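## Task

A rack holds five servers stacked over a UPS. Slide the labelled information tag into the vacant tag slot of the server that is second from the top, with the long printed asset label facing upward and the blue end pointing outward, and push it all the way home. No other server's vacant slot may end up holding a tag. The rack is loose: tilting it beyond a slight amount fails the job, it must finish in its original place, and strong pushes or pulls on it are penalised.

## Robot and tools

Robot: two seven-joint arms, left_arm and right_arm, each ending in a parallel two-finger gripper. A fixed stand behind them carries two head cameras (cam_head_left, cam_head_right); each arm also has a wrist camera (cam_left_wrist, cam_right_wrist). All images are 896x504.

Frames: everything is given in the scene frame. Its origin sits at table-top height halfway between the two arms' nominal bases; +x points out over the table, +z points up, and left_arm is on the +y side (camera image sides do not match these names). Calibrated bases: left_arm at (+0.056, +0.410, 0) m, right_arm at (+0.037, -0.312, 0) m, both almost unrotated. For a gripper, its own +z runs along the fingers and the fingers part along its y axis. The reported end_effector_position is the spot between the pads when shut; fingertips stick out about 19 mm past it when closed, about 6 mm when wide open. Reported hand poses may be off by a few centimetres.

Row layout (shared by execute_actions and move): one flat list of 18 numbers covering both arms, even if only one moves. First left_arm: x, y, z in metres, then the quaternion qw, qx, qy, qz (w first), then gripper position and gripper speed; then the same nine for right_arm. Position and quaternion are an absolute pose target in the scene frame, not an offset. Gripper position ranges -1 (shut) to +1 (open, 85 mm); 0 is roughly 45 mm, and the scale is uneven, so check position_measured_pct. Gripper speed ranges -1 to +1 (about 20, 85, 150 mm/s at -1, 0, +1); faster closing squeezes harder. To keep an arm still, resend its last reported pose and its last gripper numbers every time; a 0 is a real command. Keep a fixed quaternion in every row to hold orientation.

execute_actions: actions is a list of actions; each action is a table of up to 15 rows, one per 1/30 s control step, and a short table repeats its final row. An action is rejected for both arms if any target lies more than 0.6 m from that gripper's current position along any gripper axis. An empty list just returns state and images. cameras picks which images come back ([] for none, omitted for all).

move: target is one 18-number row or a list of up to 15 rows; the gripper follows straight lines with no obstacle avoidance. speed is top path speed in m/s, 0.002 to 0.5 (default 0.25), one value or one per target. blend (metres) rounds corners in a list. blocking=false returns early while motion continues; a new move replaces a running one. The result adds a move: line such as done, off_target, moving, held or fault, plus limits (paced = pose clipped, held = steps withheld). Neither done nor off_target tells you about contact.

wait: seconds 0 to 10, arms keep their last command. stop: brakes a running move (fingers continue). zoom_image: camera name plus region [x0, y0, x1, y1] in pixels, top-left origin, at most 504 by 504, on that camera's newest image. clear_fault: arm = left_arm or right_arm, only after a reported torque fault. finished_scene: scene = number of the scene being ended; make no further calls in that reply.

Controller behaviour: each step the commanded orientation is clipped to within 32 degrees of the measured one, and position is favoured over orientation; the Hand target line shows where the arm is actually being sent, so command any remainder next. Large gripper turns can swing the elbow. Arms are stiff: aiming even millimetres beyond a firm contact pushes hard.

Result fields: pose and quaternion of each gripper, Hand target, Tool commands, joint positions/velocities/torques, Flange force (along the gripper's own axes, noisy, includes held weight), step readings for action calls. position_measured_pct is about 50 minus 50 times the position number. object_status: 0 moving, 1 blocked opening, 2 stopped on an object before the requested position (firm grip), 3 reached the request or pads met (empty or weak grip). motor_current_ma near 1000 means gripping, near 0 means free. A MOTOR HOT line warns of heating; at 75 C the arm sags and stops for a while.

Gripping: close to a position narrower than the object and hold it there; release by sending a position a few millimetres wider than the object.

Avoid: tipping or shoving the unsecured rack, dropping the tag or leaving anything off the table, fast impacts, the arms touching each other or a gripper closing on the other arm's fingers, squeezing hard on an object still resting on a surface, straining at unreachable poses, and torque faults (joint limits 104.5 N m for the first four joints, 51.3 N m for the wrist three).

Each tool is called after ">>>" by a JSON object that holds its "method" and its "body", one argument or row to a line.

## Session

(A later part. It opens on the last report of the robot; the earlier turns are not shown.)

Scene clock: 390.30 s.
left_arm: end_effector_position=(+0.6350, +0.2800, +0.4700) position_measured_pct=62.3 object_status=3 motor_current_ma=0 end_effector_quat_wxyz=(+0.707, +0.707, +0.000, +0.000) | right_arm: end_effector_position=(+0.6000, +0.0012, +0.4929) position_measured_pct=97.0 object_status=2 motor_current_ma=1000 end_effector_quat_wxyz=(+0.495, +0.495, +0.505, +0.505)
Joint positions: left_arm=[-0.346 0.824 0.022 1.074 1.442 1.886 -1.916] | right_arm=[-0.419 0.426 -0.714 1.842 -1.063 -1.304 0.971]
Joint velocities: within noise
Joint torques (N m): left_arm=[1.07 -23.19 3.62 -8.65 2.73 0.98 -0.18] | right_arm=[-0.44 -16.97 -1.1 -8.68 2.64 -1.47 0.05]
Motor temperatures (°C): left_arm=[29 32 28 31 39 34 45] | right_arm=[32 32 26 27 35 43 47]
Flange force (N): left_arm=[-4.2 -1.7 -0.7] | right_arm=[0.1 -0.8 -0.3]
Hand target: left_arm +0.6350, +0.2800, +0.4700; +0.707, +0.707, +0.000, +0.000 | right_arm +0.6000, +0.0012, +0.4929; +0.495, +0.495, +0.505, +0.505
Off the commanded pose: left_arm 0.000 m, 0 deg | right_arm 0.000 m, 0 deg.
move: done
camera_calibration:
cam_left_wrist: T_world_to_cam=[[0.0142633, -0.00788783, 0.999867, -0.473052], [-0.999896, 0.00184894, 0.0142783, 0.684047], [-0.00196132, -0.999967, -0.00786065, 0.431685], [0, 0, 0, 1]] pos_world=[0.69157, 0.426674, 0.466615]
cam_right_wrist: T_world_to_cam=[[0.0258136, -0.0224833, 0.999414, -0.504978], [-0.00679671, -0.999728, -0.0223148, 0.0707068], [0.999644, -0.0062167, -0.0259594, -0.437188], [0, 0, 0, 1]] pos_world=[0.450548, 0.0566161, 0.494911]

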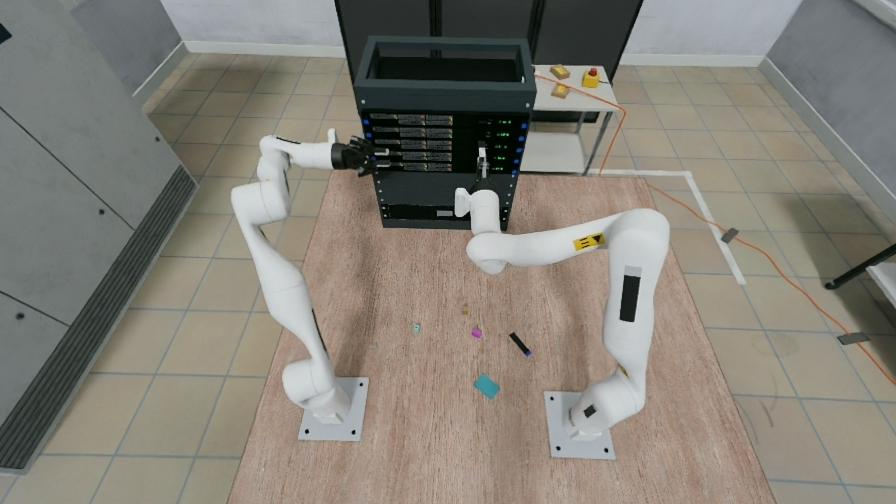

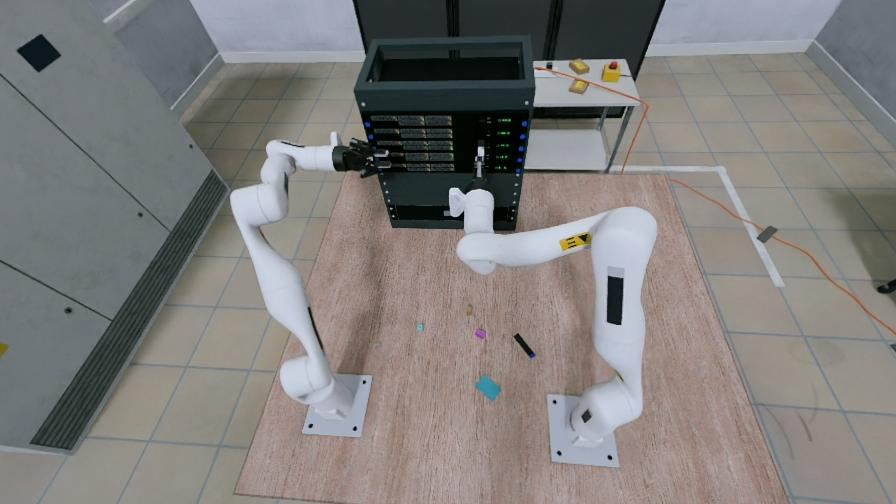

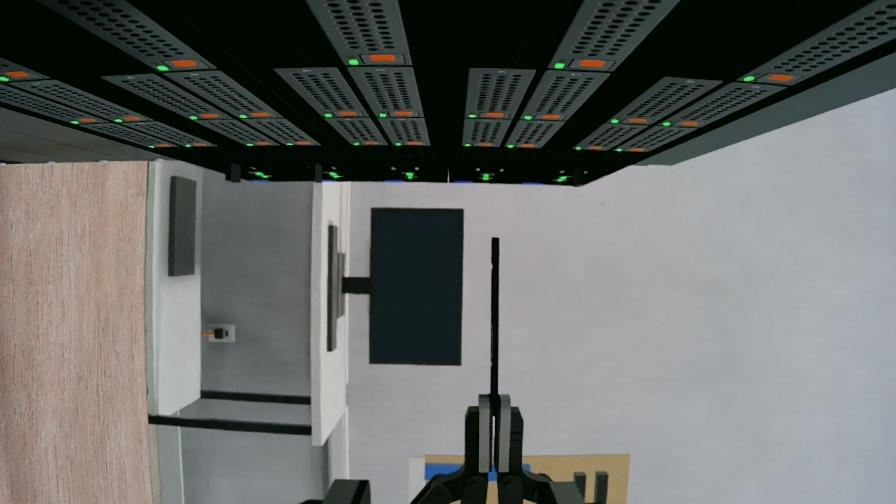

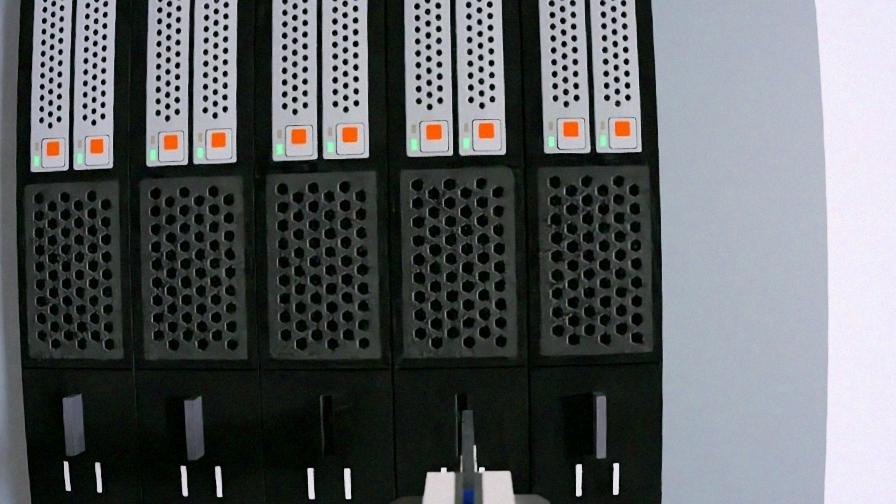

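>>> {"method": "move", "body": {
  "target": [
    [0.605,0.28,0.49,0.7071,0.7071,0,0,-0.25,-1,0.622,0.0000,0.4909,0.49474,0.49474,0.50521,0.50521,-0.95,-1]
  ],
  "speed": 0.06,
  "cameras": ["cam_left_wrist","cam_right_wrist"]
}}

>>> {"method": "zoom_image", "body": {
  "camera": "cam_right_wrist",
  "region": [410, 360, 550, 504]
}}

>>> {"method": "zoom_image", "body": {
  "camera": "cam_left_wrist",
  "region": [380, 40, 560, 190]
}}

Scene clock: 419.50 s.
left_arm: end_effector_position=(+0.6050, +0.2800, +0.4900) position_measured_pct=62.3 object_status=3 motor_current_ma=0 end_effector_quat_wxyz=(+0.707, +0.707, +0.000, +0.000) | right_arm: end_effector_position=(+0.6220, +0.0000, +0.4909) position_measured_pct=97.0 object_status=2 motor_current_ma=1000 end_effector_quat_wxyz=(+0.495, +0.495, +0.505, +0.505)
Joint positions: left_arm=[-0.362 0.736 0.016 1.183 1.434 1.903 -1.94] | right_arm=[-0.397 0.455 -0.698 1.803 -1.031 -1.268 0.977]
Joint velocities: within noise
Joint torques (N m): left_arm=[1.08 -21.76 3.37 -8.52 2.66 1.06 -0.18] | right_arm=[-0.45 -17.67 -1.24 -8.79 2.59 -1.41 0.03]
Motor temperatures (°C): left_arm=[29 32 28 31 39 34 45] | right_arm=[32 32 26 27 35 43 47]
Flange force (N): left_arm=[-3.9 -1.7 -0.8] | right_arm=[0.2 -0.9 -0.2]
Hand target: left_arm +0.6050, +0.2800, +0.4900; +0.707, +0.707, +0.000, +0.000 | right_arm +0.6220, +0.0000, +0.4909; +0.495, +0.495, +0.505, +0.505
Off the commanded pose: left_arm 0.000 m, 0 deg | right_arm 0.000 m, 0 deg.
move: done
camera_calibration:
cam_left_wrist: T_world_to_cam=[[0.0141641, -0.00788575, 0.999869, -0.492557], [-0.999898, 0.00174979, 0.0141783, 0.653856], [-0.00186137, -0.999967, -0.00786016, 0.431717], [0, 0, 0, 1]] pos_world=[0.66157, 0.426674, 0.486615]
cam_right_wrist: T_world_to_cam=[[0.0258136, -0.0224833, 0.999414, -0.503574], [-0.00679671, -0.999728, -0.0223148, 0.0696121], [0.999644, -0.0062167, -0.0259594, -0.45924], [0, 0, 0, 1]] pos_world=[0.472548, 0.0554161, 0.492911]
Images, in order (width x height): cam_left_wrist 896x504, cam_right_wrist 896x504.

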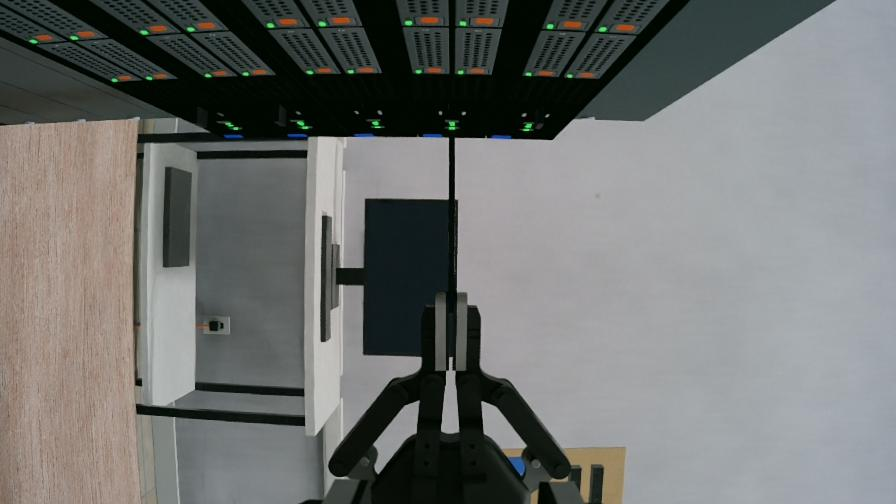

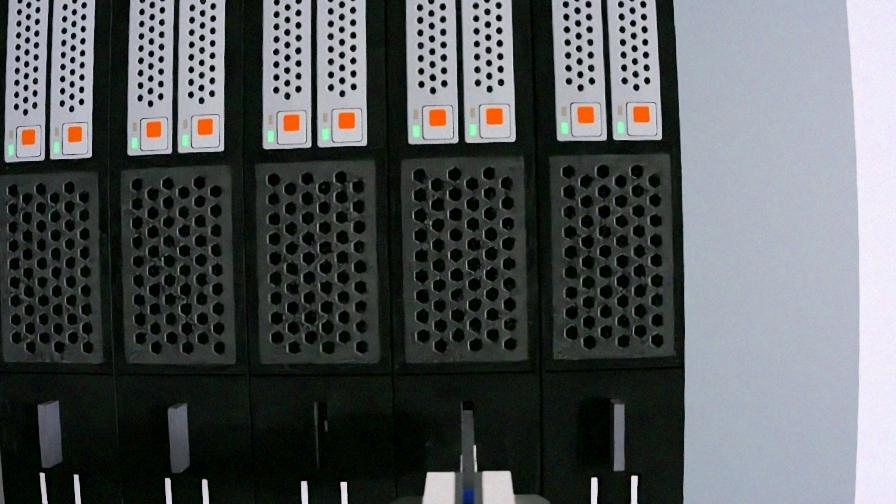

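Scaled by 3.500 from the camera's 896x504 image, which has a finer 1280x720 frame.

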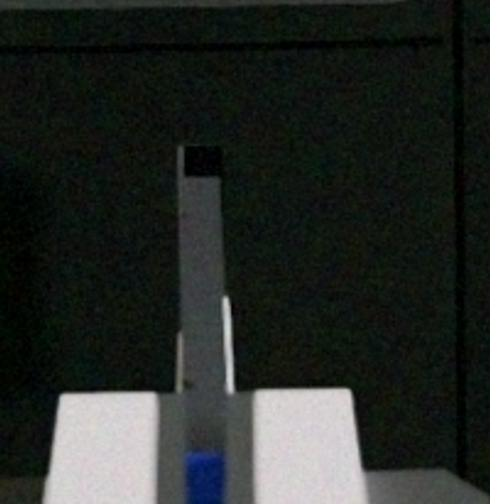

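Scaled by 2.800 from the camera's 896x504 image, which has a finer 1280x720 frame.

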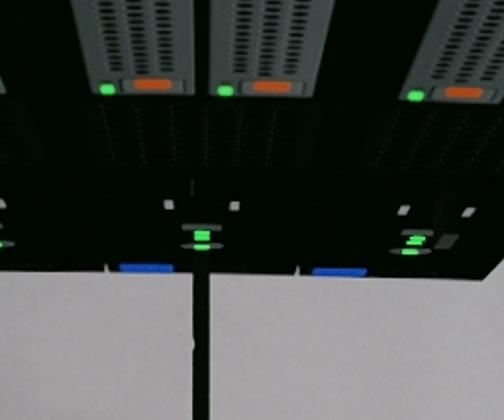

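>>> {"method": "move", "body": {
  "target": [
    [0.605,0.28,0.49,0.7071,0.7071,0,0,-0.25,-1,0.630,0.0000,0.4909,0.49474,0.49474,0.50521,0.50521,-0.95,-1]
  ],
  "speed": 0.04,
  "cameras": ["cam_left_wrist","cam_right_wrist"]
}}

>>> {"method": "zoom_image", "body": {
  "camera": "cam_right_wrist",
  "region": [430, 380, 510, 462]
}}

>>> {"method": "zoom_image", "body": {
  "camera": "cam_left_wrist",
  "region": [420, 80, 490, 150]
}}

Scene clock: 435.17 s.
left_arm: end_effector_position=(+0.6050, +0.2800, +0.4900) position_measured_pct=62.3 object_status=3 motor_current_ma=0 end_effector_quat_wxyz=(+0.707, +0.707, +0.000, +0.000) | right_arm: end_effector_position=(+0.6300, +0.0000, +0.4909) position_measured_pct=97.0 object_status=2 motor_current_ma=1000 end_effector_quat_wxyz=(+0.495, +0.495, +0.505, +0.505)
Joint positions: left_arm=[-0.362 0.736 0.016 1.183 1.434 1.903 -1.94] | right_arm=[-0.39 0.466 -0.693 1.786 -1.021 -1.254 0.982]
Joint velocities: within noise
Joint torques (N m): left_arm=[1.1 -21.8 3.42 -8.53 2.67 1.04 -0.16] | right_arm=[-0.47 -17.95 -1.26 -8.73 2.56 -1.43 0]
Motor temperatures (°C): left_arm=[29 32 28 31 39 34 45] | right_arm=[32 32 26 27 36 43 46]
Flange force (N): left_arm=[-3.9 -1.8 -0.9] | right_arm=[0.4 -0.6 0.2]
Hand target: left_arm +0.6050, +0.2800, +0.4900; +0.707, +0.707, +0.000, +0.000 | right_arm +0.6300, +0.0000, +0.4909; +0.495, +0.495, +0.505, +0.505
Off the commanded pose: left_arm 0.000 m, 0 deg | right_arm 0.000 m, 0 deg.
move: done
camera_calibration:
cam_left_wrist: T_world_to_cam=[[0.0141641, -0.00788575, 0.999869, -0.492557], [-0.999898, 0.00174979, 0.0141783, 0.653856], [-0.00186137, -0.999967, -0.00786016, 0.431717], [0, 0, 0, 1]] pos_world=[0.66157, 0.426674, 0.486615]
cam_right_wrist: T_world_to_cam=[[0.0258161, -0.0225807, 0.999412, -0.503776], [-0.00669916, -0.999726, -0.0224147, 0.0696686], [0.999644, -0.00611655, -0.0259603, -0.467242], [0, 0, 0, 1]] pos_world=[0.480548, 0.055416, 0.492911]
Images, in order (width x height): cam_left_wrist 896x504, cam_right_wrist 896x504.

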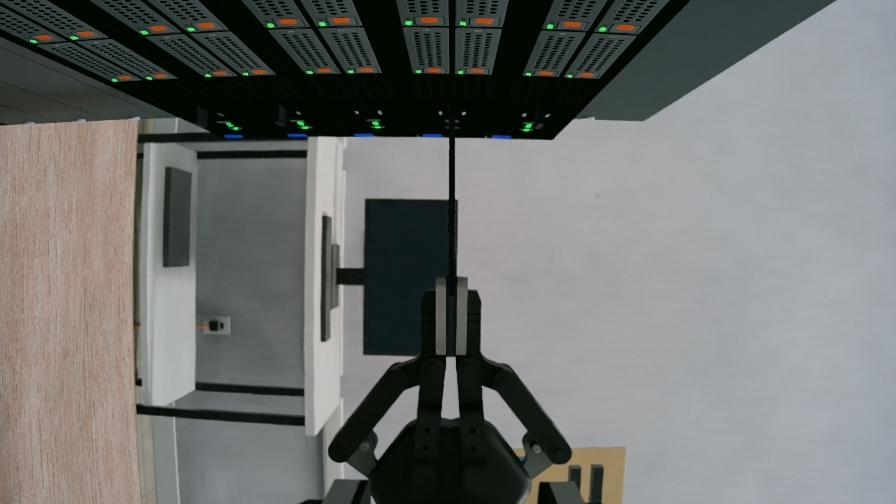

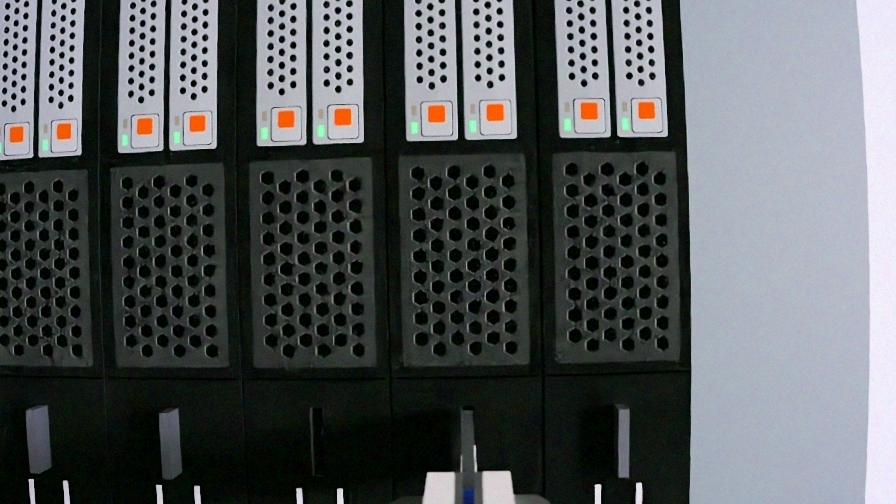

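Scaled by 6.146 from the camera's 896x504 image, which has a finer 1280x720 frame.

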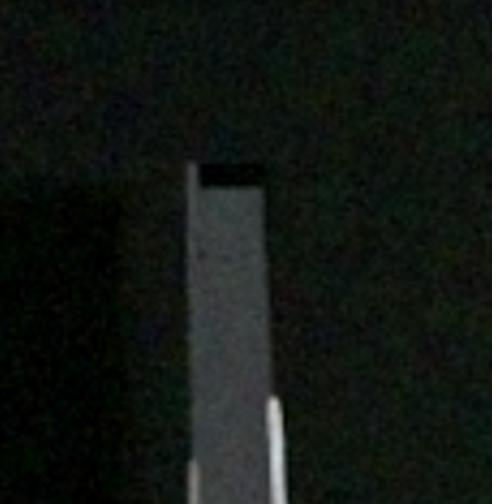

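Scaled by 7.200 from the camera's 896x504 image, which has a finer 1280x720 frame.

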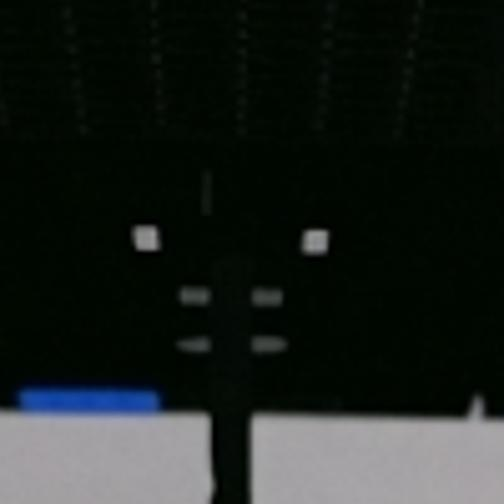

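>>> {"method": "move", "body": {
  "target": [
    [0.605,0.28,0.49,0.7071,0.7071,0,0,-0.25,-1,0.6345,0.0000,0.4909,0.49474,0.49474,0.50521,0.50521,-0.95,-1]
  ],
  "speed": 0.01,
  "cameras": []
}}

>>> {"method": "move", "body": {
  "target": [
    [0.605,0.28,0.49,0.7071,0.7071,0,0,-0.25,-1,0.6355,0.0000,0.4909,0.49474,0.49474,0.50521,0.50521,-0.95,-1]
  ],
  "speed": 0.006,
  "cameras": ["cam_left_wrist","cam_right_wrist"]
}}

>>> {"method": "zoom_image", "body": {
  "camera": "cam_right_wrist",
  "region": [430, 380, 510, 462]
}}

Scene clock: 451.57 s.
left_arm: end_effector_position=(+0.6050, +0.2800, +0.4900) position_measured_pct=62.3 object_status=3 motor_current_ma=0 end_effector_quat_wxyz=(+0.707, +0.707, +0.000, +0.000) | right_arm: end_effector_position=(+0.6345, +0.0000, +0.4909) position_measured_pct=97.0 object_status=2 motor_current_ma=1000 end_effector_quat_wxyz=(+0.495, +0.495, +0.505, +0.505)
Joint positions: left_arm=[-0.362 0.736 0.016 1.183 1.434 1.903 -1.94] | right_arm=[-0.386 0.471 -0.69 1.776 -1.016 -1.247 0.985]
Joint velocities: within noise
Joint torques (N m): left_arm=[1.15 -21.72 3.41 -8.53 2.66 1.02 -0.17] | right_arm=[-0.44 -18.13 -1.32 -8.86 2.53 -1.45 0.03]
Motor temperatures (°C): left_arm=[29 32 28 31 39 34 45] | right_arm=[32 32 26 27 36 43 46]
Flange force (N): left_arm=[-4.1 -1.7 -0.9] | right_arm=[0.2 -0.9 0.0]
Hand target: left_arm +0.6050, +0.2800, +0.4900; +0.707, +0.707, +0.000, +0.000 | right_arm +0.6345, +0.0000, +0.4909; +0.495, +0.495, +0.505, +0.505
Off the commanded pose: left_arm 0.000 m, 0 deg | right_arm 0.000 m, 0 deg.
move: done
No camera images: "cameras" was empty.

Scene clock: 452.27 s.
left_arm: end_effector_position=(+0.6050, +0.2800, +0.4900) position_measured_pct=62.3 object_status=3 motor_current_ma=0 end_effector_quat_wxyz=(+0.707, +0.707, +0.000, +0.000) | right_arm: end_effector_position=(+0.6355, +0.0000, +0.4909) position_measured_pct=97.0 object_status=2 motor_current_ma=1000 end_effector_quat_wxyz=(+0.495, +0.495, +0.505, +0.505)
Joint positions: left_arm=[-0.362 0.736 0.016 1.183 1.434 1.903 -1.94] | right_arm=[-0.385 0.473 -0.69 1.774 -1.015 -1.245 0.986]
Joint velocities: within noise
Joint torques (N m): left_arm=[1.12 -21.76 3.4 -8.57 2.66 1.07 -0.17] | right_arm=[-0.41 -18.1 -1.41 -8.8 2.52 -1.47 0.02]
Motor temperatures (°C): left_arm=[29 32 28 31 39 34 45] | right_arm=[32 32 26 27 36 43 46]
Flange force (N): left_arm=[-4.1 -1.8 -0.8] | right_arm=[0.3 -0.7 0.2]
Hand target: left_arm +0.6050, +0.2800, +0.4900; +0.707, +0.707, +0.000, +0.000 | right_arm +0.6355, +0.0000, +0.4909; +0.495, +0.495, +0.505, +0.505
Off the commanded pose: left_arm 0.000 m, 0 deg | right_arm 0.000 m, 0 deg.
move: done
camera_calibration:
cam_left_wrist: T_world_to_cam=[[0.0141641, -0.00788575, 0.999869, -0.492557], [-0.999898, 0.00174979, 0.0141783, 0.653856], [-0.00186137, -0.999967, -0.00786016, 0.431717], [0, 0, 0, 1]] pos_world=[0.66157, 0.426674, 0.486615]
cam_right_wrist: T_world_to_cam=[[0.0258136, -0.0224833, 0.999414, -0.503923], [-0.00679671, -0.999728, -0.0223148, 0.0697038], [0.999644, -0.0062167, -0.0259594, -0.472735], [0, 0, 0, 1]] pos_world=[0.486048, 0.0554161, 0.492911]
Images, in order (width x height): cam_left_wrist 896x504, cam_right_wrist 896x504.

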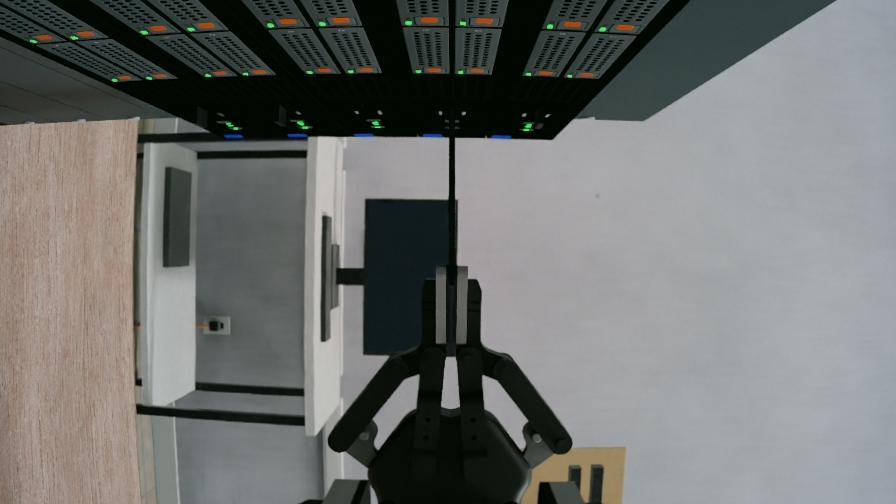

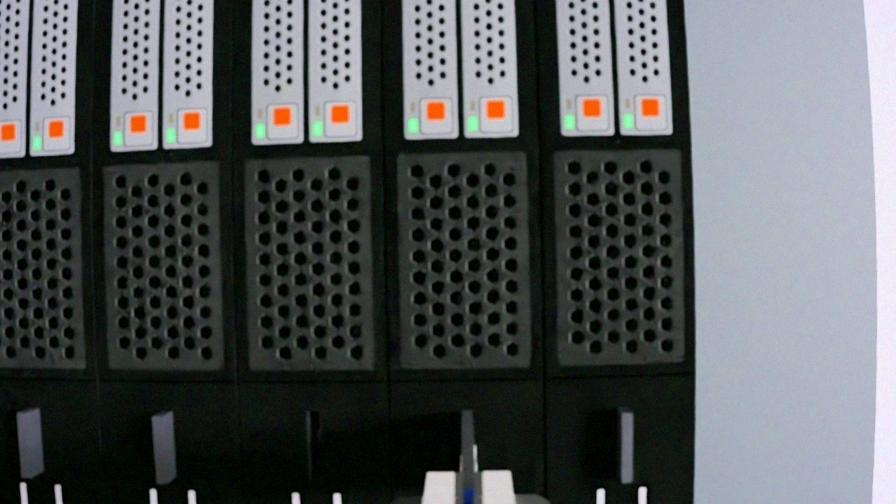

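Scaled by 6.146 from the camera's 896x504 image, which has a finer 1280x720 frame.

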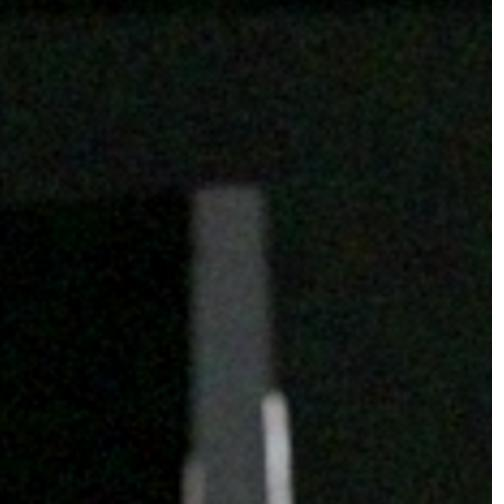

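>>> {"method": "move", "body": {
  "target": [
    [0.605,0.28,0.49,0.7071,0.7071,0,0,-0.25,-1,0.6370,0.0000,0.4909,0.49474,0.49474,0.50521,0.50521,-0.95,-1]
  ],
  "speed": 0.006,
  "cameras": []
}}

>>> {"method": "move", "body": {
  "target": [
    [0.605,0.28,0.49,0.7071,0.7071,0,0,-0.25,-1,0.6385,0.0000,0.4909,0.49474,0.49474,0.50521,0.50521,-0.95,-1]
  ],
  "speed": 0.006,
  "cameras": []
}}

Scene clock: 463.90 s.
left_arm: end_effector_position=(+0.6050, +0.2800, +0.4900) position_measured_pct=62.3 object_status=3 motor_current_ma=0 end_effector_quat_wxyz=(+0.707, +0.707, +0.000, +0.000) | right_arm: end_effector_position=(+0.6370, +0.0000, +0.4909) position_measured_pct=97.0 object_status=2 motor_current_ma=1000 end_effector_quat_wxyz=(+0.495, +0.495, +0.505, +0.505)
Joint positions: left_arm=[-0.362 0.736 0.016 1.183 1.434 1.903 -1.94] | right_arm=[-0.384 0.475 -0.689 1.77 -1.013 -1.243 0.986]
Joint velocities: within noise
Joint torques (N m): left_arm=[1.14 -21.78 3.41 -8.55 2.67 1.06 -0.17] | right_arm=[-0.37 -18.17 -1.36 -8.86 2.56 -1.4 0]
Motor temperatures (°C): left_arm=[29 32 28 31 39 34 45] | right_arm=[32 32 26 27 36 43 46]
Flange force (N): left_arm=[-4.0 -1.8 -0.9] | right_arm=[0.4 -0.8 -0.1]
Hand target: left_arm +0.6050, +0.2800, +0.4900; +0.707, +0.707, +0.000, +0.000 | right_arm +0.6370, +0.0000, +0.4909; +0.495, +0.495, +0.505, +0.505
Off the commanded pose: left_arm 0.000 m, 0 deg | right_arm 0.000 m, 0 deg.
move: done
No camera images: "cameras" was empty.

Scene clock: 464.60 s.
left_arm: end_effector_position=(+0.6050, +0.2800, +0.4900) position_measured_pct=62.3 object_status=3 motor_current_ma=0 end_effector_quat_wxyz=(+0.707, +0.707, +0.000, +0.000) | right_arm: end_effector_position=(+0.6385, +0.0000, +0.4909) position_measured_pct=97.0 object_status=2 motor_current_ma=1000 end_effector_quat_wxyz=(+0.495, +0.495, +0.505, +0.505)
Joint positions: left_arm=[-0.362 0.736 0.016 1.183 1.434 1.903 -1.94] | right_arm=[-0.383 0.477 -0.688 1.767 -1.011 -1.24 0.988]
Joint velocities: within noise
Joint torques (N m): left_arm=[1.11 -21.8 3.42 -8.53 2.68 1.03 -0.17] | right_arm=[-0.46 -18.18 -1.38 -8.87 2.59 -1.45 -0.03]
Motor temperatures (°C): left_arm=[29 32 28 31 39 34 45] | right_arm=[32 32 26 27 36 43 46]
Flange force (N): left_arm=[-3.9 -1.7 -1.0] | right_arm=[0.2 -0.5 0.0]
Hand target: left_arm +0.6050, +0.2800, +0.4900; +0.707, +0.707, +0.000, +0.000 | right_arm +0.6385, +0.0000, +0.4909; +0.495, +0.495, +0.505, +0.505
Off the commanded pose: left_arm 0.000 m, 0 deg | right_arm 0.000 m, 0 deg.
move: done
No camera images: "cameras" was empty.

>>> {"method": "move", "body": {
  "target": [
    [0.605,0.28,0.49,0.7071,0.7071,0,0,-0.25,-1,0.6415,0.0000,0.4909,0.49474,0.49474,0.50521,0.50521,-0.95,-1]
  ],
  "speed": 0.01,
  "cameras": ["cam_left_wrist","cam_right_wrist"]
}}

>>> {"method": "zoom_image", "body": {
  "camera": "cam_right_wrist",
  "region": [430, 380, 510, 462]
}}

Scene clock: 474.17 s.
left_arm: end_effector_position=(+0.6050, +0.2800, +0.4900) position_measured_pct=62.3 object_status=3 motor_current_ma=0 end_effector_quat_wxyz=(+0.707, +0.707, +0.000, +0.000) | right_arm: end_effector_position=(+0.6415, +0.0000, +0.4909) position_measured_pct=97.0 object_status=2 motor_current_ma=1000 end_effector_quat_wxyz=(+0.495, +0.495, +0.505, +0.505)
Joint positions: left_arm=[-0.362 0.736 0.016 1.183 1.434 1.903 -1.94] | right_arm=[-0.38 0.481 -0.686 1.76 -1.008 -1.235 0.99]
Joint velocities: within noise
Joint torques (N m): left_arm=[1.06 -21.73 3.44 -8.56 2.66 1.03 -0.17] | right_arm=[-0.41 -18.34 -1.36 -8.87 2.55 -1.43 0]
Motor temperatures (°C): left_arm=[29 32 28 31 39 34 45] | right_arm=[32 32 26 27 36 43 46]
Flange force (N): left_arm=[-4.2 -1.7 -0.8] | right_arm=[0.4 -0.7 0.1]
Hand target: left_arm +0.6050, +0.2800, +0.4900; +0.707, +0.707, +0.000, +0.000 | right_arm +0.6415, +0.0000, +0.4909; +0.495, +0.495, +0.505, +0.505
Off the commanded pose: left_arm 0.000 m, 0 deg | right_arm 0.000 m, 0 deg.
move: done
camera_calibration:
cam_left_wrist: T_world_to_cam=[[0.0141641, -0.00788575, 0.999869, -0.492557], [-0.999898, 0.00174979, 0.0141783, 0.653856], [-0.00186137, -0.999967, -0.00786016, 0.431717], [0, 0, 0, 1]] pos_world=[0.66157, 0.426674, 0.486615]
cam_right_wrist: T_world_to_cam=[[0.0258136, -0.0224833, 0.999414, -0.504077], [-0.00679671, -0.999728, -0.0223148, 0.0697446], [0.999644, -0.0062167, -0.0259594, -0.478733], [0, 0, 0, 1]] pos_world=[0.492048, 0.0554161, 0.492911]
Images, in order (width x height): cam_left_wrist 896x504, cam_right_wrist 896x504.

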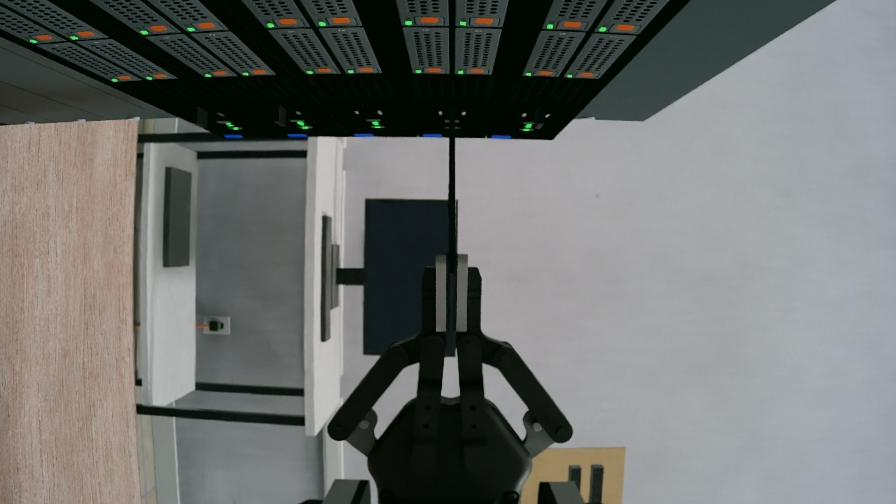

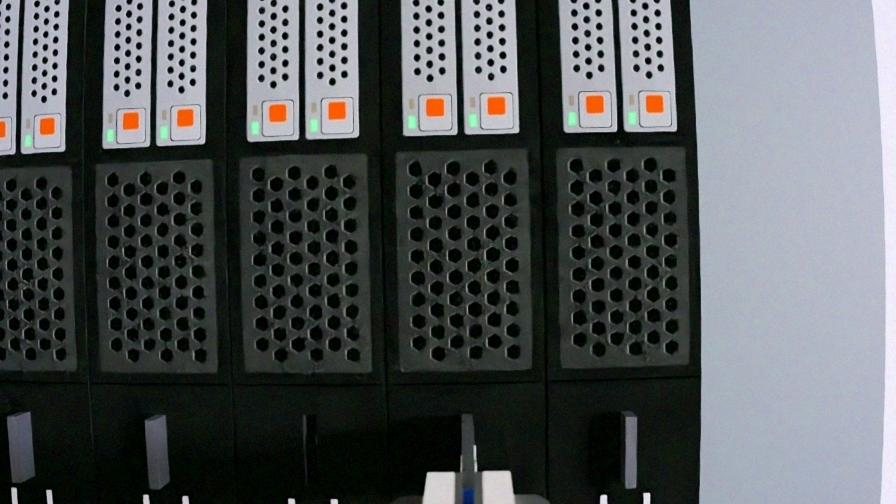

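Scaled by 6.146 from the camera's 896x504 image, which has a finer 1280x720 frame.

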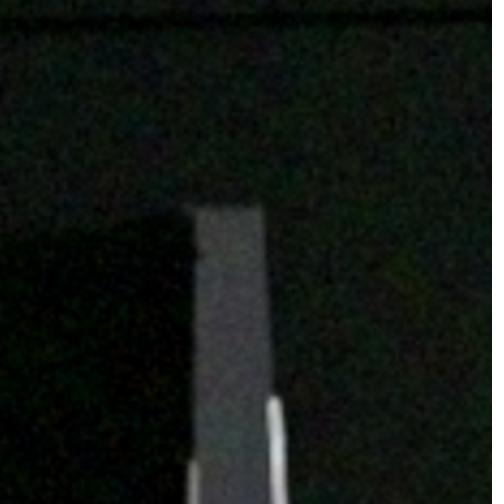

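>>> {"method": "move", "body": {
  "target": [
    [0.605,0.28,0.49,0.7071,0.7071,0,0,-0.25,-1,0.652,0.0000,0.4909,0.49474,0.49474,0.50521,0.50521,-0.95,-1]
  ],
  "speed": 0.015,
  "cameras": []
}}

>>> {"method": "move", "body": {
  "target": [
    [0.605,0.28,0.49,0.7071,0.7071,0,0,-0.25,-1,0.662,0.0000,0.4909,0.49474,0.49474,0.50521,0.50521,-0.95,-1]
  ],
  "speed": 0.015,
  "cameras": []
}}

Scene clock: 490.77 s.
left_arm: end_effector_position=(+0.6050, +0.2800, +0.4900) position_measured_pct=62.3 object_status=3 motor_current_ma=0 end_effector_quat_wxyz=(+0.707, +0.707, +0.000, +0.000) | right_arm: end_effector_position=(+0.6520, +0.0000, +0.4909) position_measured_pct=97.0 object_status=2 motor_current_ma=1000 end_effector_quat_wxyz=(+0.495, +0.495, +0.505, +0.505)
Joint positions: left_arm=[-0.362 0.736 0.016 1.183 1.434 1.903 -1.94] | right_arm=[-0.372 0.495 -0.68 1.736 -0.996 -1.217 0.997]
Joint velocities: within noise
Joint torques (N m): left_arm=[1.08 -21.77 3.45 -8.53 2.66 1.05 -0.17] | right_arm=[0.36 -18.58 -0.79 -9.53 2.69 -1.5 -0.01]
Motor temperatures (°C): left_arm=[29 32 28 31 39 34 45] | right_arm=[32 32 26 27 36 43 46]
Flange force (N): left_arm=[-4.0 -1.7 -0.8] | right_arm=[0.5 -1.1 -2.3]
Hand target: left_arm +0.6050, +0.2800, +0.4900; +0.707, +0.707, +0.000, +0.000 | right_arm +0.6520, +0.0000, +0.4909; +0.495, +0.495, +0.505, +0.505
Off the commanded pose: left_arm 0.000 m, 0 deg | right_arm 0.000 m, 0 deg.
move: done
No camera images: "cameras" was empty.

Scene clock: 491.67 s.
left_arm: end_effector_position=(+0.6050, +0.2800, +0.4900) position_measured_pct=62.3 object_status=3 motor_current_ma=0 end_effector_quat_wxyz=(+0.707, +0.707, +0.000, +0.000) | right_arm: end_effector_position=(+0.6620, +0.0000, +0.4909) position_measured_pct=97.0 object_status=2 motor_current_ma=1000 end_effector_quat_wxyz=(+0.495, +0.495, +0.505, +0.505)
Joint positions: left_arm=[-0.362 0.736 0.016 1.183 1.434 1.903 -1.94] | right_arm=[-0.365 0.509 -0.674 1.713 -0.986 -1.2 1.004]
Joint velocities: within noise
Joint torques (N m): left_arm=[1.06 -21.76 3.43 -8.53 2.69 1.07 -0.19] | right_arm=[0.35 -19.05 -0.84 -9.74 2.8 -1.54 -0.02]
Motor temperatures (°C): left_arm=[29 32 28 31 39 34 45] | right_arm=[32 32 26 27 36 43 46]
Flange force (N): left_arm=[-3.9 -1.7 -0.8] | right_arm=[0.4 -1.2 -2.5]
Hand target: left_arm +0.6050, +0.2800, +0.4900; +0.707, +0.707, +0.000, +0.000 | right_arm +0.6620, +0.0000, +0.4909; +0.495, +0.495, +0.505, +0.505
Off the commanded pose: left_arm 0.000 m, 0 deg | right_arm 0.000 m, 0 deg.
move: done
No camera images: "cameras" was empty.

>>> {"method": "move", "body": {
  "target": [
    [0.605,0.28,0.49,0.7071,0.7071,0,0,-0.25,-1,0.675,0.0000,0.4909,0.49474,0.49474,0.50521,0.50521,-0.95,-1]
  ],
  "speed": 0.015,
  "cameras": []
}}

>>> {"method": "move", "body": {
  "target": [
    [0.605,0.28,0.49,0.7071,0.7071,0,0,-0.25,-1,0.688,0.0000,0.4909,0.49474,0.49474,0.50521,0.50521,-0.95,-1]
  ],
  "speed": 0.015,
  "cameras": ["cam_right_wrist"]
}}

>>> {"method": "zoom_image", "body": {
  "camera": "cam_right_wrist",
  "region": [410, 360, 550, 504]
}}

Scene clock: 501.33 s.
left_arm: end_effector_position=(+0.6050, +0.2800, +0.4900) position_measured_pct=62.3 object_status=3 motor_current_ma=0 end_effector_quat_wxyz=(+0.707, +0.707, +0.000, +0.000) | right_arm: end_effector_position=(+0.6750, +0.0000, +0.4909) position_measured_pct=97.0 object_status=2 motor_current_ma=1000 end_effector_quat_wxyz=(+0.495, +0.495, +0.505, +0.505)
Joint positions: left_arm=[-0.362 0.736 0.016 1.183 1.434 1.903 -1.94] | right_arm=[-0.357 0.527 -0.666 1.681 -0.973 -1.178 1.015]
Joint velocities: within noise
Joint torques (N m): left_arm=[1.12 -21.75 3.38 -8.53 2.66 1.04 -0.17] | right_arm=[0.83 -19.99 -0.75 -10.67 3.13 -1.59 0]
Motor temperatures (°C): left_arm=[29 32 28 31 39 34 45] | right_arm=[32 32 26 27 36 43 46]
Flange force (N): left_arm=[-4.0 -1.7 -0.9] | right_arm=[0.3 -2.6 -4.4]
Hand target: left_arm +0.6050, +0.2800, +0.4900; +0.707, +0.707, +0.000, +0.000 | right_arm +0.6750, +0.0000, +0.4909; +0.495, +0.495, +0.505, +0.505
Off the commanded pose: left_arm 0.000 m, 0 deg | right_arm 0.000 m, 0 deg.
move: done
No camera images: "cameras" was empty.

Scene clock: 502.43 s.
left_arm: end_effector_position=(+0.6050, +0.2800, +0.4900) position_measured_pct=62.3 object_status=3 motor_current_ma=0 end_effector_quat_wxyz=(+0.707, +0.707, +0.000, +0.000) | right_arm: end_effector_position=(+0.6880, +0.0000, +0.4909) position_measured_pct=97.0 object_status=2 motor_current_ma=1000 end_effector_quat_wxyz=(+0.495, +0.495, +0.505, +0.505)
Joint positions: left_arm=[-0.362 0.736 0.016 1.183 1.434 1.903 -1.94] | right_arm=[-0.349 0.545 -0.659 1.648 -0.962 -1.156 1.025]
Joint velocities: within noise
Joint torques (N m): left_arm=[1.1 -21.76 3.43 -8.54 2.65 1.06 -0.16] | right_arm=[0.77 -20.87 -0.83 -11.03 3.26 -1.64 0.04]
Motor temperatures (°C): left_arm=[29 32 28 31 39 34 45] | right_arm=[32 32 26 27 36 43 46]
Flange force (N): left_arm=[-4.0 -1.8 -0.8] | right_arm=[0.1 -3.2 -4.5]
Hand target: left_arm +0.6050, +0.2800, +0.4900; +0.707, +0.707, +0.000, +0.000 | right_arm +0.6880, +0.0000, +0.4909; +0.495, +0.495, +0.505, +0.505
Off the commanded pose: left_arm 0.000 m, 0 deg | right_arm 0.000 m, 0 deg.
move: done
camera_calibration:
cam_right_wrist: T_world_to_cam=[[0.0258136, -0.0224833, 0.999414, -0.505278], [-0.00679671, -0.999728, -0.0223148, 0.0700607], [0.999644, -0.0062167, -0.0259594, -0.525216], [0, 0, 0, 1]] pos_world=[0.538548, 0.0554161, 0.492911]
Images, in order (width x height): cam_right_wrist 896x504.

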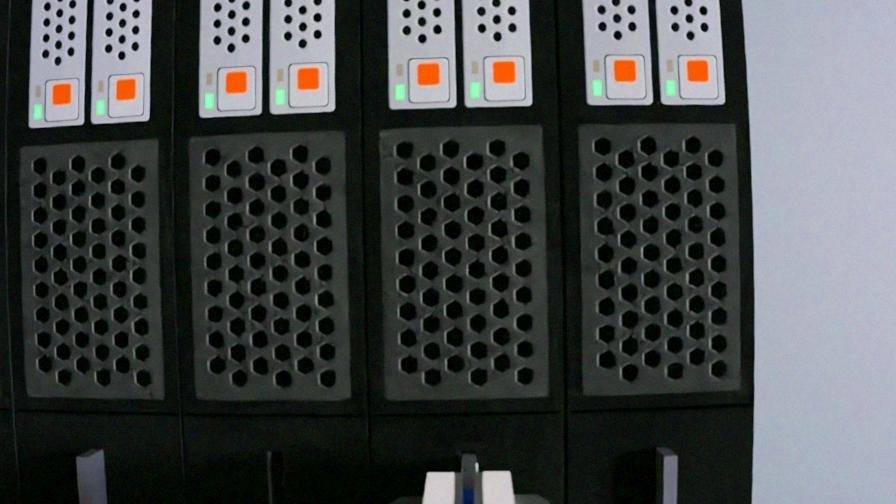

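Scaled by 3.500 from the camera's 896x504 image, which has a finer 1280x720 frame.

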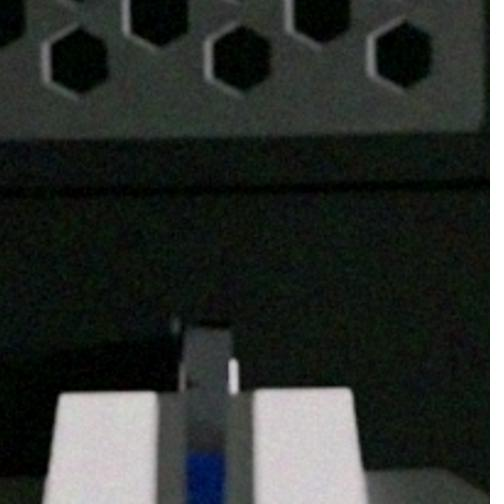

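>>> {"method": "move", "body": {
  "target": [
    [0.605,0.28,0.49,0.7071,0.7071,0,0,-0.25,-1,0.700,0.0000,0.4907,0.49474,0.49474,0.50521,0.50521,-0.95,-1]
  ],
  "speed": 0.015,
  "cameras": []
}}

>>> {"method": "move", "body": {
  "target": [
    [0.605,0.28,0.49,0.7071,0.7071,0,0,-0.25,-1,0.708,0.0000,0.4907,0.49474,0.49474,0.50521,0.50521,-0.95,-1]
  ],
  "speed": 0.01,
  "cameras": ["cam_left_wrist","cam_right_wrist"]
}}

>>> {"method": "zoom_image", "body": {
  "camera": "cam_left_wrist",
  "region": [380, 60, 580, 200]
}}

Scene clock: 515.63 s.
left_arm: end_effector_position=(+0.6050, +0.2800, +0.4900) position_measured_pct=62.3 object_status=3 motor_current_ma=0 end_effector_quat_wxyz=(+0.707, +0.707, +0.000, +0.000) | right_arm: end_effector_position=(+0.7000, +0.0000, +0.4907) position_measured_pct=97.0 object_status=2 motor_current_ma=1000 end_effector_quat_wxyz=(+0.495, +0.495, +0.505, +0.505)
Joint positions: left_arm=[-0.362 0.736 0.016 1.183 1.434 1.903 -1.94] | right_arm=[-0.342 0.563 -0.653 1.617 -0.952 -1.136 1.036]
Joint velocities: within noise
Joint torques (N m): left_arm=[1.11 -21.77 3.4 -8.54 2.67 1.04 -0.18] | right_arm=[1.45 -20.55 -0.35 -10.33 2.62 -1.79 0]
Motor temperatures (°C): left_arm=[29 32 28 31 39 34 45] | right_arm=[32 32 26 27 36 43 46]
Flange force (N): left_arm=[-4.0 -1.7 -0.9] | right_arm=[1.6 -1.7 -3.3]
Hand target: left_arm +0.6050, +0.2800, +0.4900; +0.707, +0.707, +0.000, +0.000 | right_arm +0.7000, +0.0000, +0.4907; +0.495, +0.495, +0.505, +0.505
Off the commanded pose: left_arm 0.000 m, 0 deg | right_arm 0.000 m, 0 deg.
move: done
No camera images: "cameras" was empty.

Scene clock: 516.67 s.
left_arm: end_effector_position=(+0.6050, +0.2800, +0.4900) position_measured_pct=62.3 object_status=3 motor_current_ma=0 end_effector_quat_wxyz=(+0.707, +0.707, +0.000, +0.000) | right_arm: end_effector_position=(+0.7080, +0.0000, +0.4907) position_measured_pct=97.0 object_status=2 motor_current_ma=1000 end_effector_quat_wxyz=(+0.495, +0.495, +0.505, +0.505)
Joint positions: left_arm=[-0.362 0.736 0.016 1.183 1.434 1.903 -1.94] | right_arm=[-0.338 0.575 -0.649 1.596 -0.946 -1.123 1.043]
Joint velocities: within noise
Joint torques (N m): left_arm=[1.1 -21.77 3.39 -8.54 2.66 1.04 -0.17] | right_arm=[2.36 -20.75 0.17 -10.32 2.36 -2.07 0]
Motor temperatures (°C): left_arm=[29 32 28 31 39 34 45] | right_arm=[32 32 26 27 36 43 46]
Flange force (N): left_arm=[-4.0 -1.7 -0.9] | right_arm=[3.0 -1.5 -3.2]
Hand target: left_arm +0.6050, +0.2800, +0.4900; +0.707, +0.707, +0.000, +0.000 | right_arm +0.7080, +0.0000, +0.4907; +0.495, +0.495, +0.505, +0.505
Off the commanded pose: left_arm 0.000 m, 0 deg | right_arm 0.000 m, 0 deg.
move: done
camera_calibration:
cam_left_wrist: T_world_to_cam=[[0.0141641, -0.00788575, 0.999869, -0.492557], [-0.999898, 0.00174979, 0.0141783, 0.653856], [-0.00186137, -0.999967, -0.00786016, 0.431717], [0, 0, 0, 1]] pos_world=[0.66157, 0.426674, 0.486615]
cam_right_wrist: T_world_to_cam=[[0.0258158, -0.0224832, 0.999414, -0.505595], [-0.00669677, -0.999729, -0.0223173, 0.0701375], [0.999644, -0.00611671, -0.0259594, -0.54522], [0, 0, 0, 1]] pos_world=[0.558548, 0.0554161, 0.492711]
Images, in order (width x height): cam_left_wrist 896x504, cam_right_wrist 896x504.

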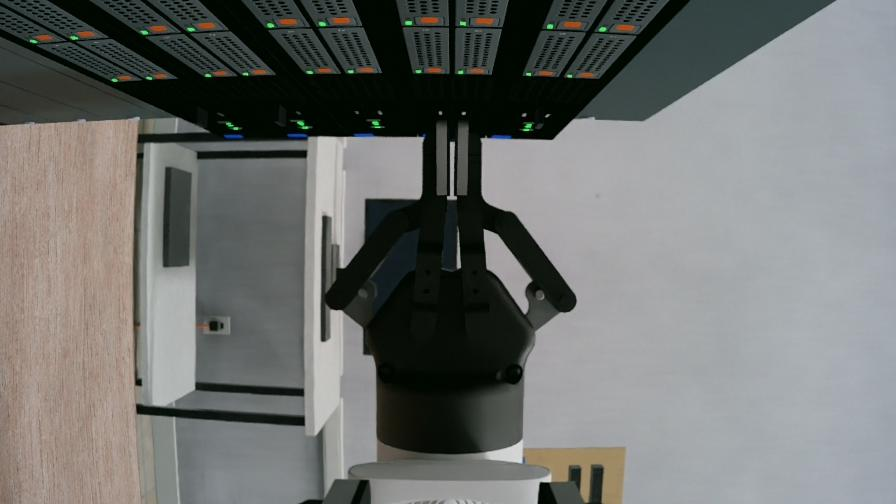

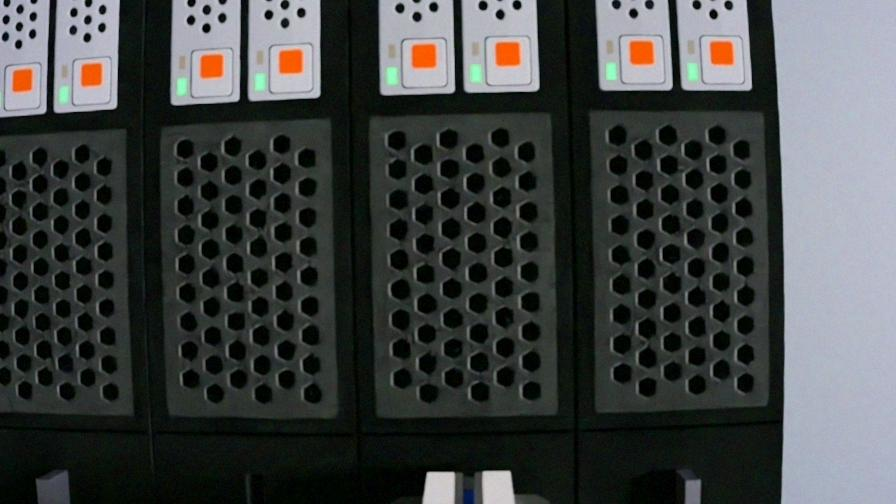

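Scaled by 2.520 from the camera's 896x504 image, which has a finer 1280x720 frame.

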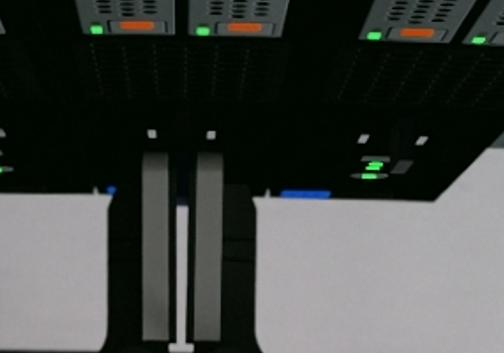

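>>> {"method": "move", "body": {
  "target": [
    [0.605,0.28,0.49,0.7071,0.7071,0,0,-0.25,-1,0.712,0.0003,0.4907,0.49474,0.49474,0.50521,0.50521,-0.95,-1]
  ],
  "speed": 0.01,
  "cameras": []
}}

>>> {"method": "move", "body": {
  "target": [
    [0.605,0.28,0.49,0.7071,0.7071,0,0,-0.25,-1,0.7135,0.0003,0.4907,0.49474,0.49474,0.50521,0.50521,-0.95,-1]
  ],
  "speed": 0.005,
  "cameras": ["cam_left_wrist"]
}}

>>> {"method": "zoom_image", "body": {
  "camera": "cam_left_wrist",
  "region": [400, 80, 560, 180]
}}

Scene clock: 527.77 s.
left_arm: end_effector_position=(+0.6050, +0.2800, +0.4900) position_measured_pct=62.3 object_status=3 motor_current_ma=0 end_effector_quat_wxyz=(+0.707, +0.707, +0.000, +0.000) | right_arm: end_effector_position=(+0.7120, +0.0003, +0.4907) position_measured_pct=97.0 object_status=2 motor_current_ma=1000 end_effector_quat_wxyz=(+0.495, +0.495, +0.505, +0.505)
Joint positions: left_arm=[-0.362 0.736 0.016 1.183 1.434 1.903 -1.94] | right_arm=[-0.337 0.581 -0.647 1.584 -0.943 -1.116 1.047]
Joint velocities: within noise
Joint torques (N m): left_arm=[1.12 -21.77 3.44 -8.52 2.68 1.06 -0.17] | right_arm=[1.36 -20.82 -0.52 -10.15 2.51 -1.71 0.02]
Motor temperatures (°C): left_arm=[29 32 28 31 39 34 45] | right_arm=[32 32 26 27 36 43 46]
Flange force (N): left_arm=[-3.9 -1.7 -0.9] | right_arm=[1.7 -1.4 -2.7]
Hand target: left_arm +0.6050, +0.2800, +0.4900; +0.707, +0.707, +0.000, +0.000 | right_arm +0.7120, +0.0003, +0.4907; +0.495, +0.495, +0.505, +0.505
Off the commanded pose: left_arm 0.000 m, 0 deg | right_arm 0.000 m, 0 deg.
move: done
No camera images: "cameras" was empty.

Scene clock: 528.47 s.
left_arm: end_effector_position=(+0.6050, +0.2800, +0.4900) position_measured_pct=62.3 object_status=3 motor_current_ma=0 end_effector_quat_wxyz=(+0.707, +0.707, +0.000, +0.000) | right_arm: end_effector_position=(+0.7135, +0.0003, +0.4907) position_measured_pct=97.0 object_status=2 motor_current_ma=1000 end_effector_quat_wxyz=(+0.495, +0.495, +0.505, +0.505)
Joint positions: left_arm=[-0.362 0.736 0.016 1.183 1.434 1.903 -1.94] | right_arm=[-0.336 0.584 -0.646 1.58 -0.942 -1.114 1.049]
Joint velocities: within noise
Joint torques (N m): left_arm=[1.12 -21.77 3.39 -8.55 2.69 1.05 -0.18] | right_arm=[1.42 -20.84 -0.53 -10.1 2.52 -1.7 0]
Motor temperatures (°C): left_arm=[29 32 28 31 39 34 45] | right_arm=[32 32 26 27 36 43 46]
Flange force (N): left_arm=[-4.0 -1.7 -0.9] | right_arm=[1.9 -1.2 -2.6]
Hand target: left_arm +0.6050, +0.2800, +0.4900; +0.707, +0.707, +0.000, +0.000 | right_arm +0.7135, +0.0003, +0.4907; +0.495, +0.495, +0.505, +0.505
Off the commanded pose: left_arm 0.000 m, 0 deg | right_arm 0.000 m, 0 deg.
move: done
camera_calibration:
cam_left_wrist: T_world_to_cam=[[0.0141641, -0.00788575, 0.999869, -0.492557], [-0.999898, 0.00174979, 0.0141783, 0.653856], [-0.00186137, -0.999967, -0.00786016, 0.431717], [0, 0, 0, 1]] pos_world=[0.66157, 0.426674, 0.486615]
Images, in order (width x height): cam_left_wrist 896x504.

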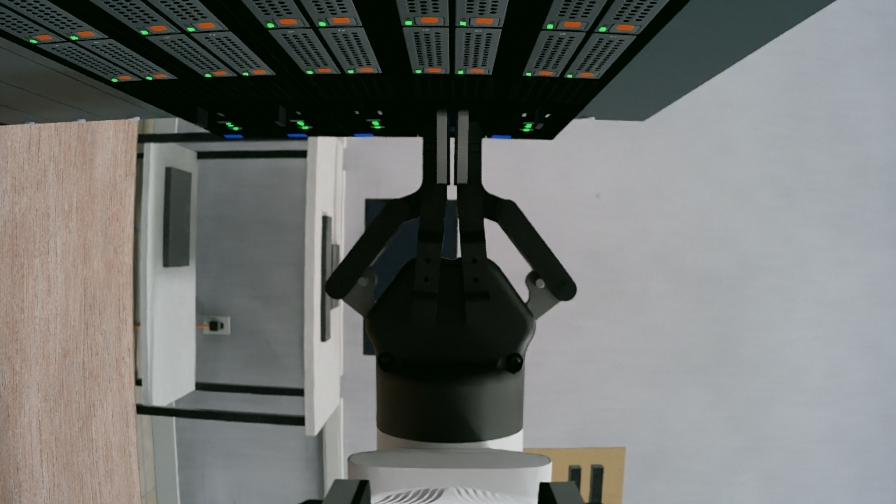

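Scaled by 3.150 from the camera's 896x504 image, which has a finer 1280x720 frame.

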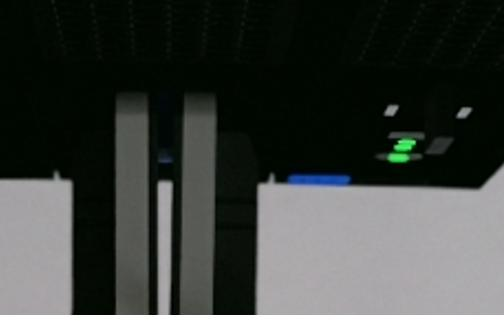

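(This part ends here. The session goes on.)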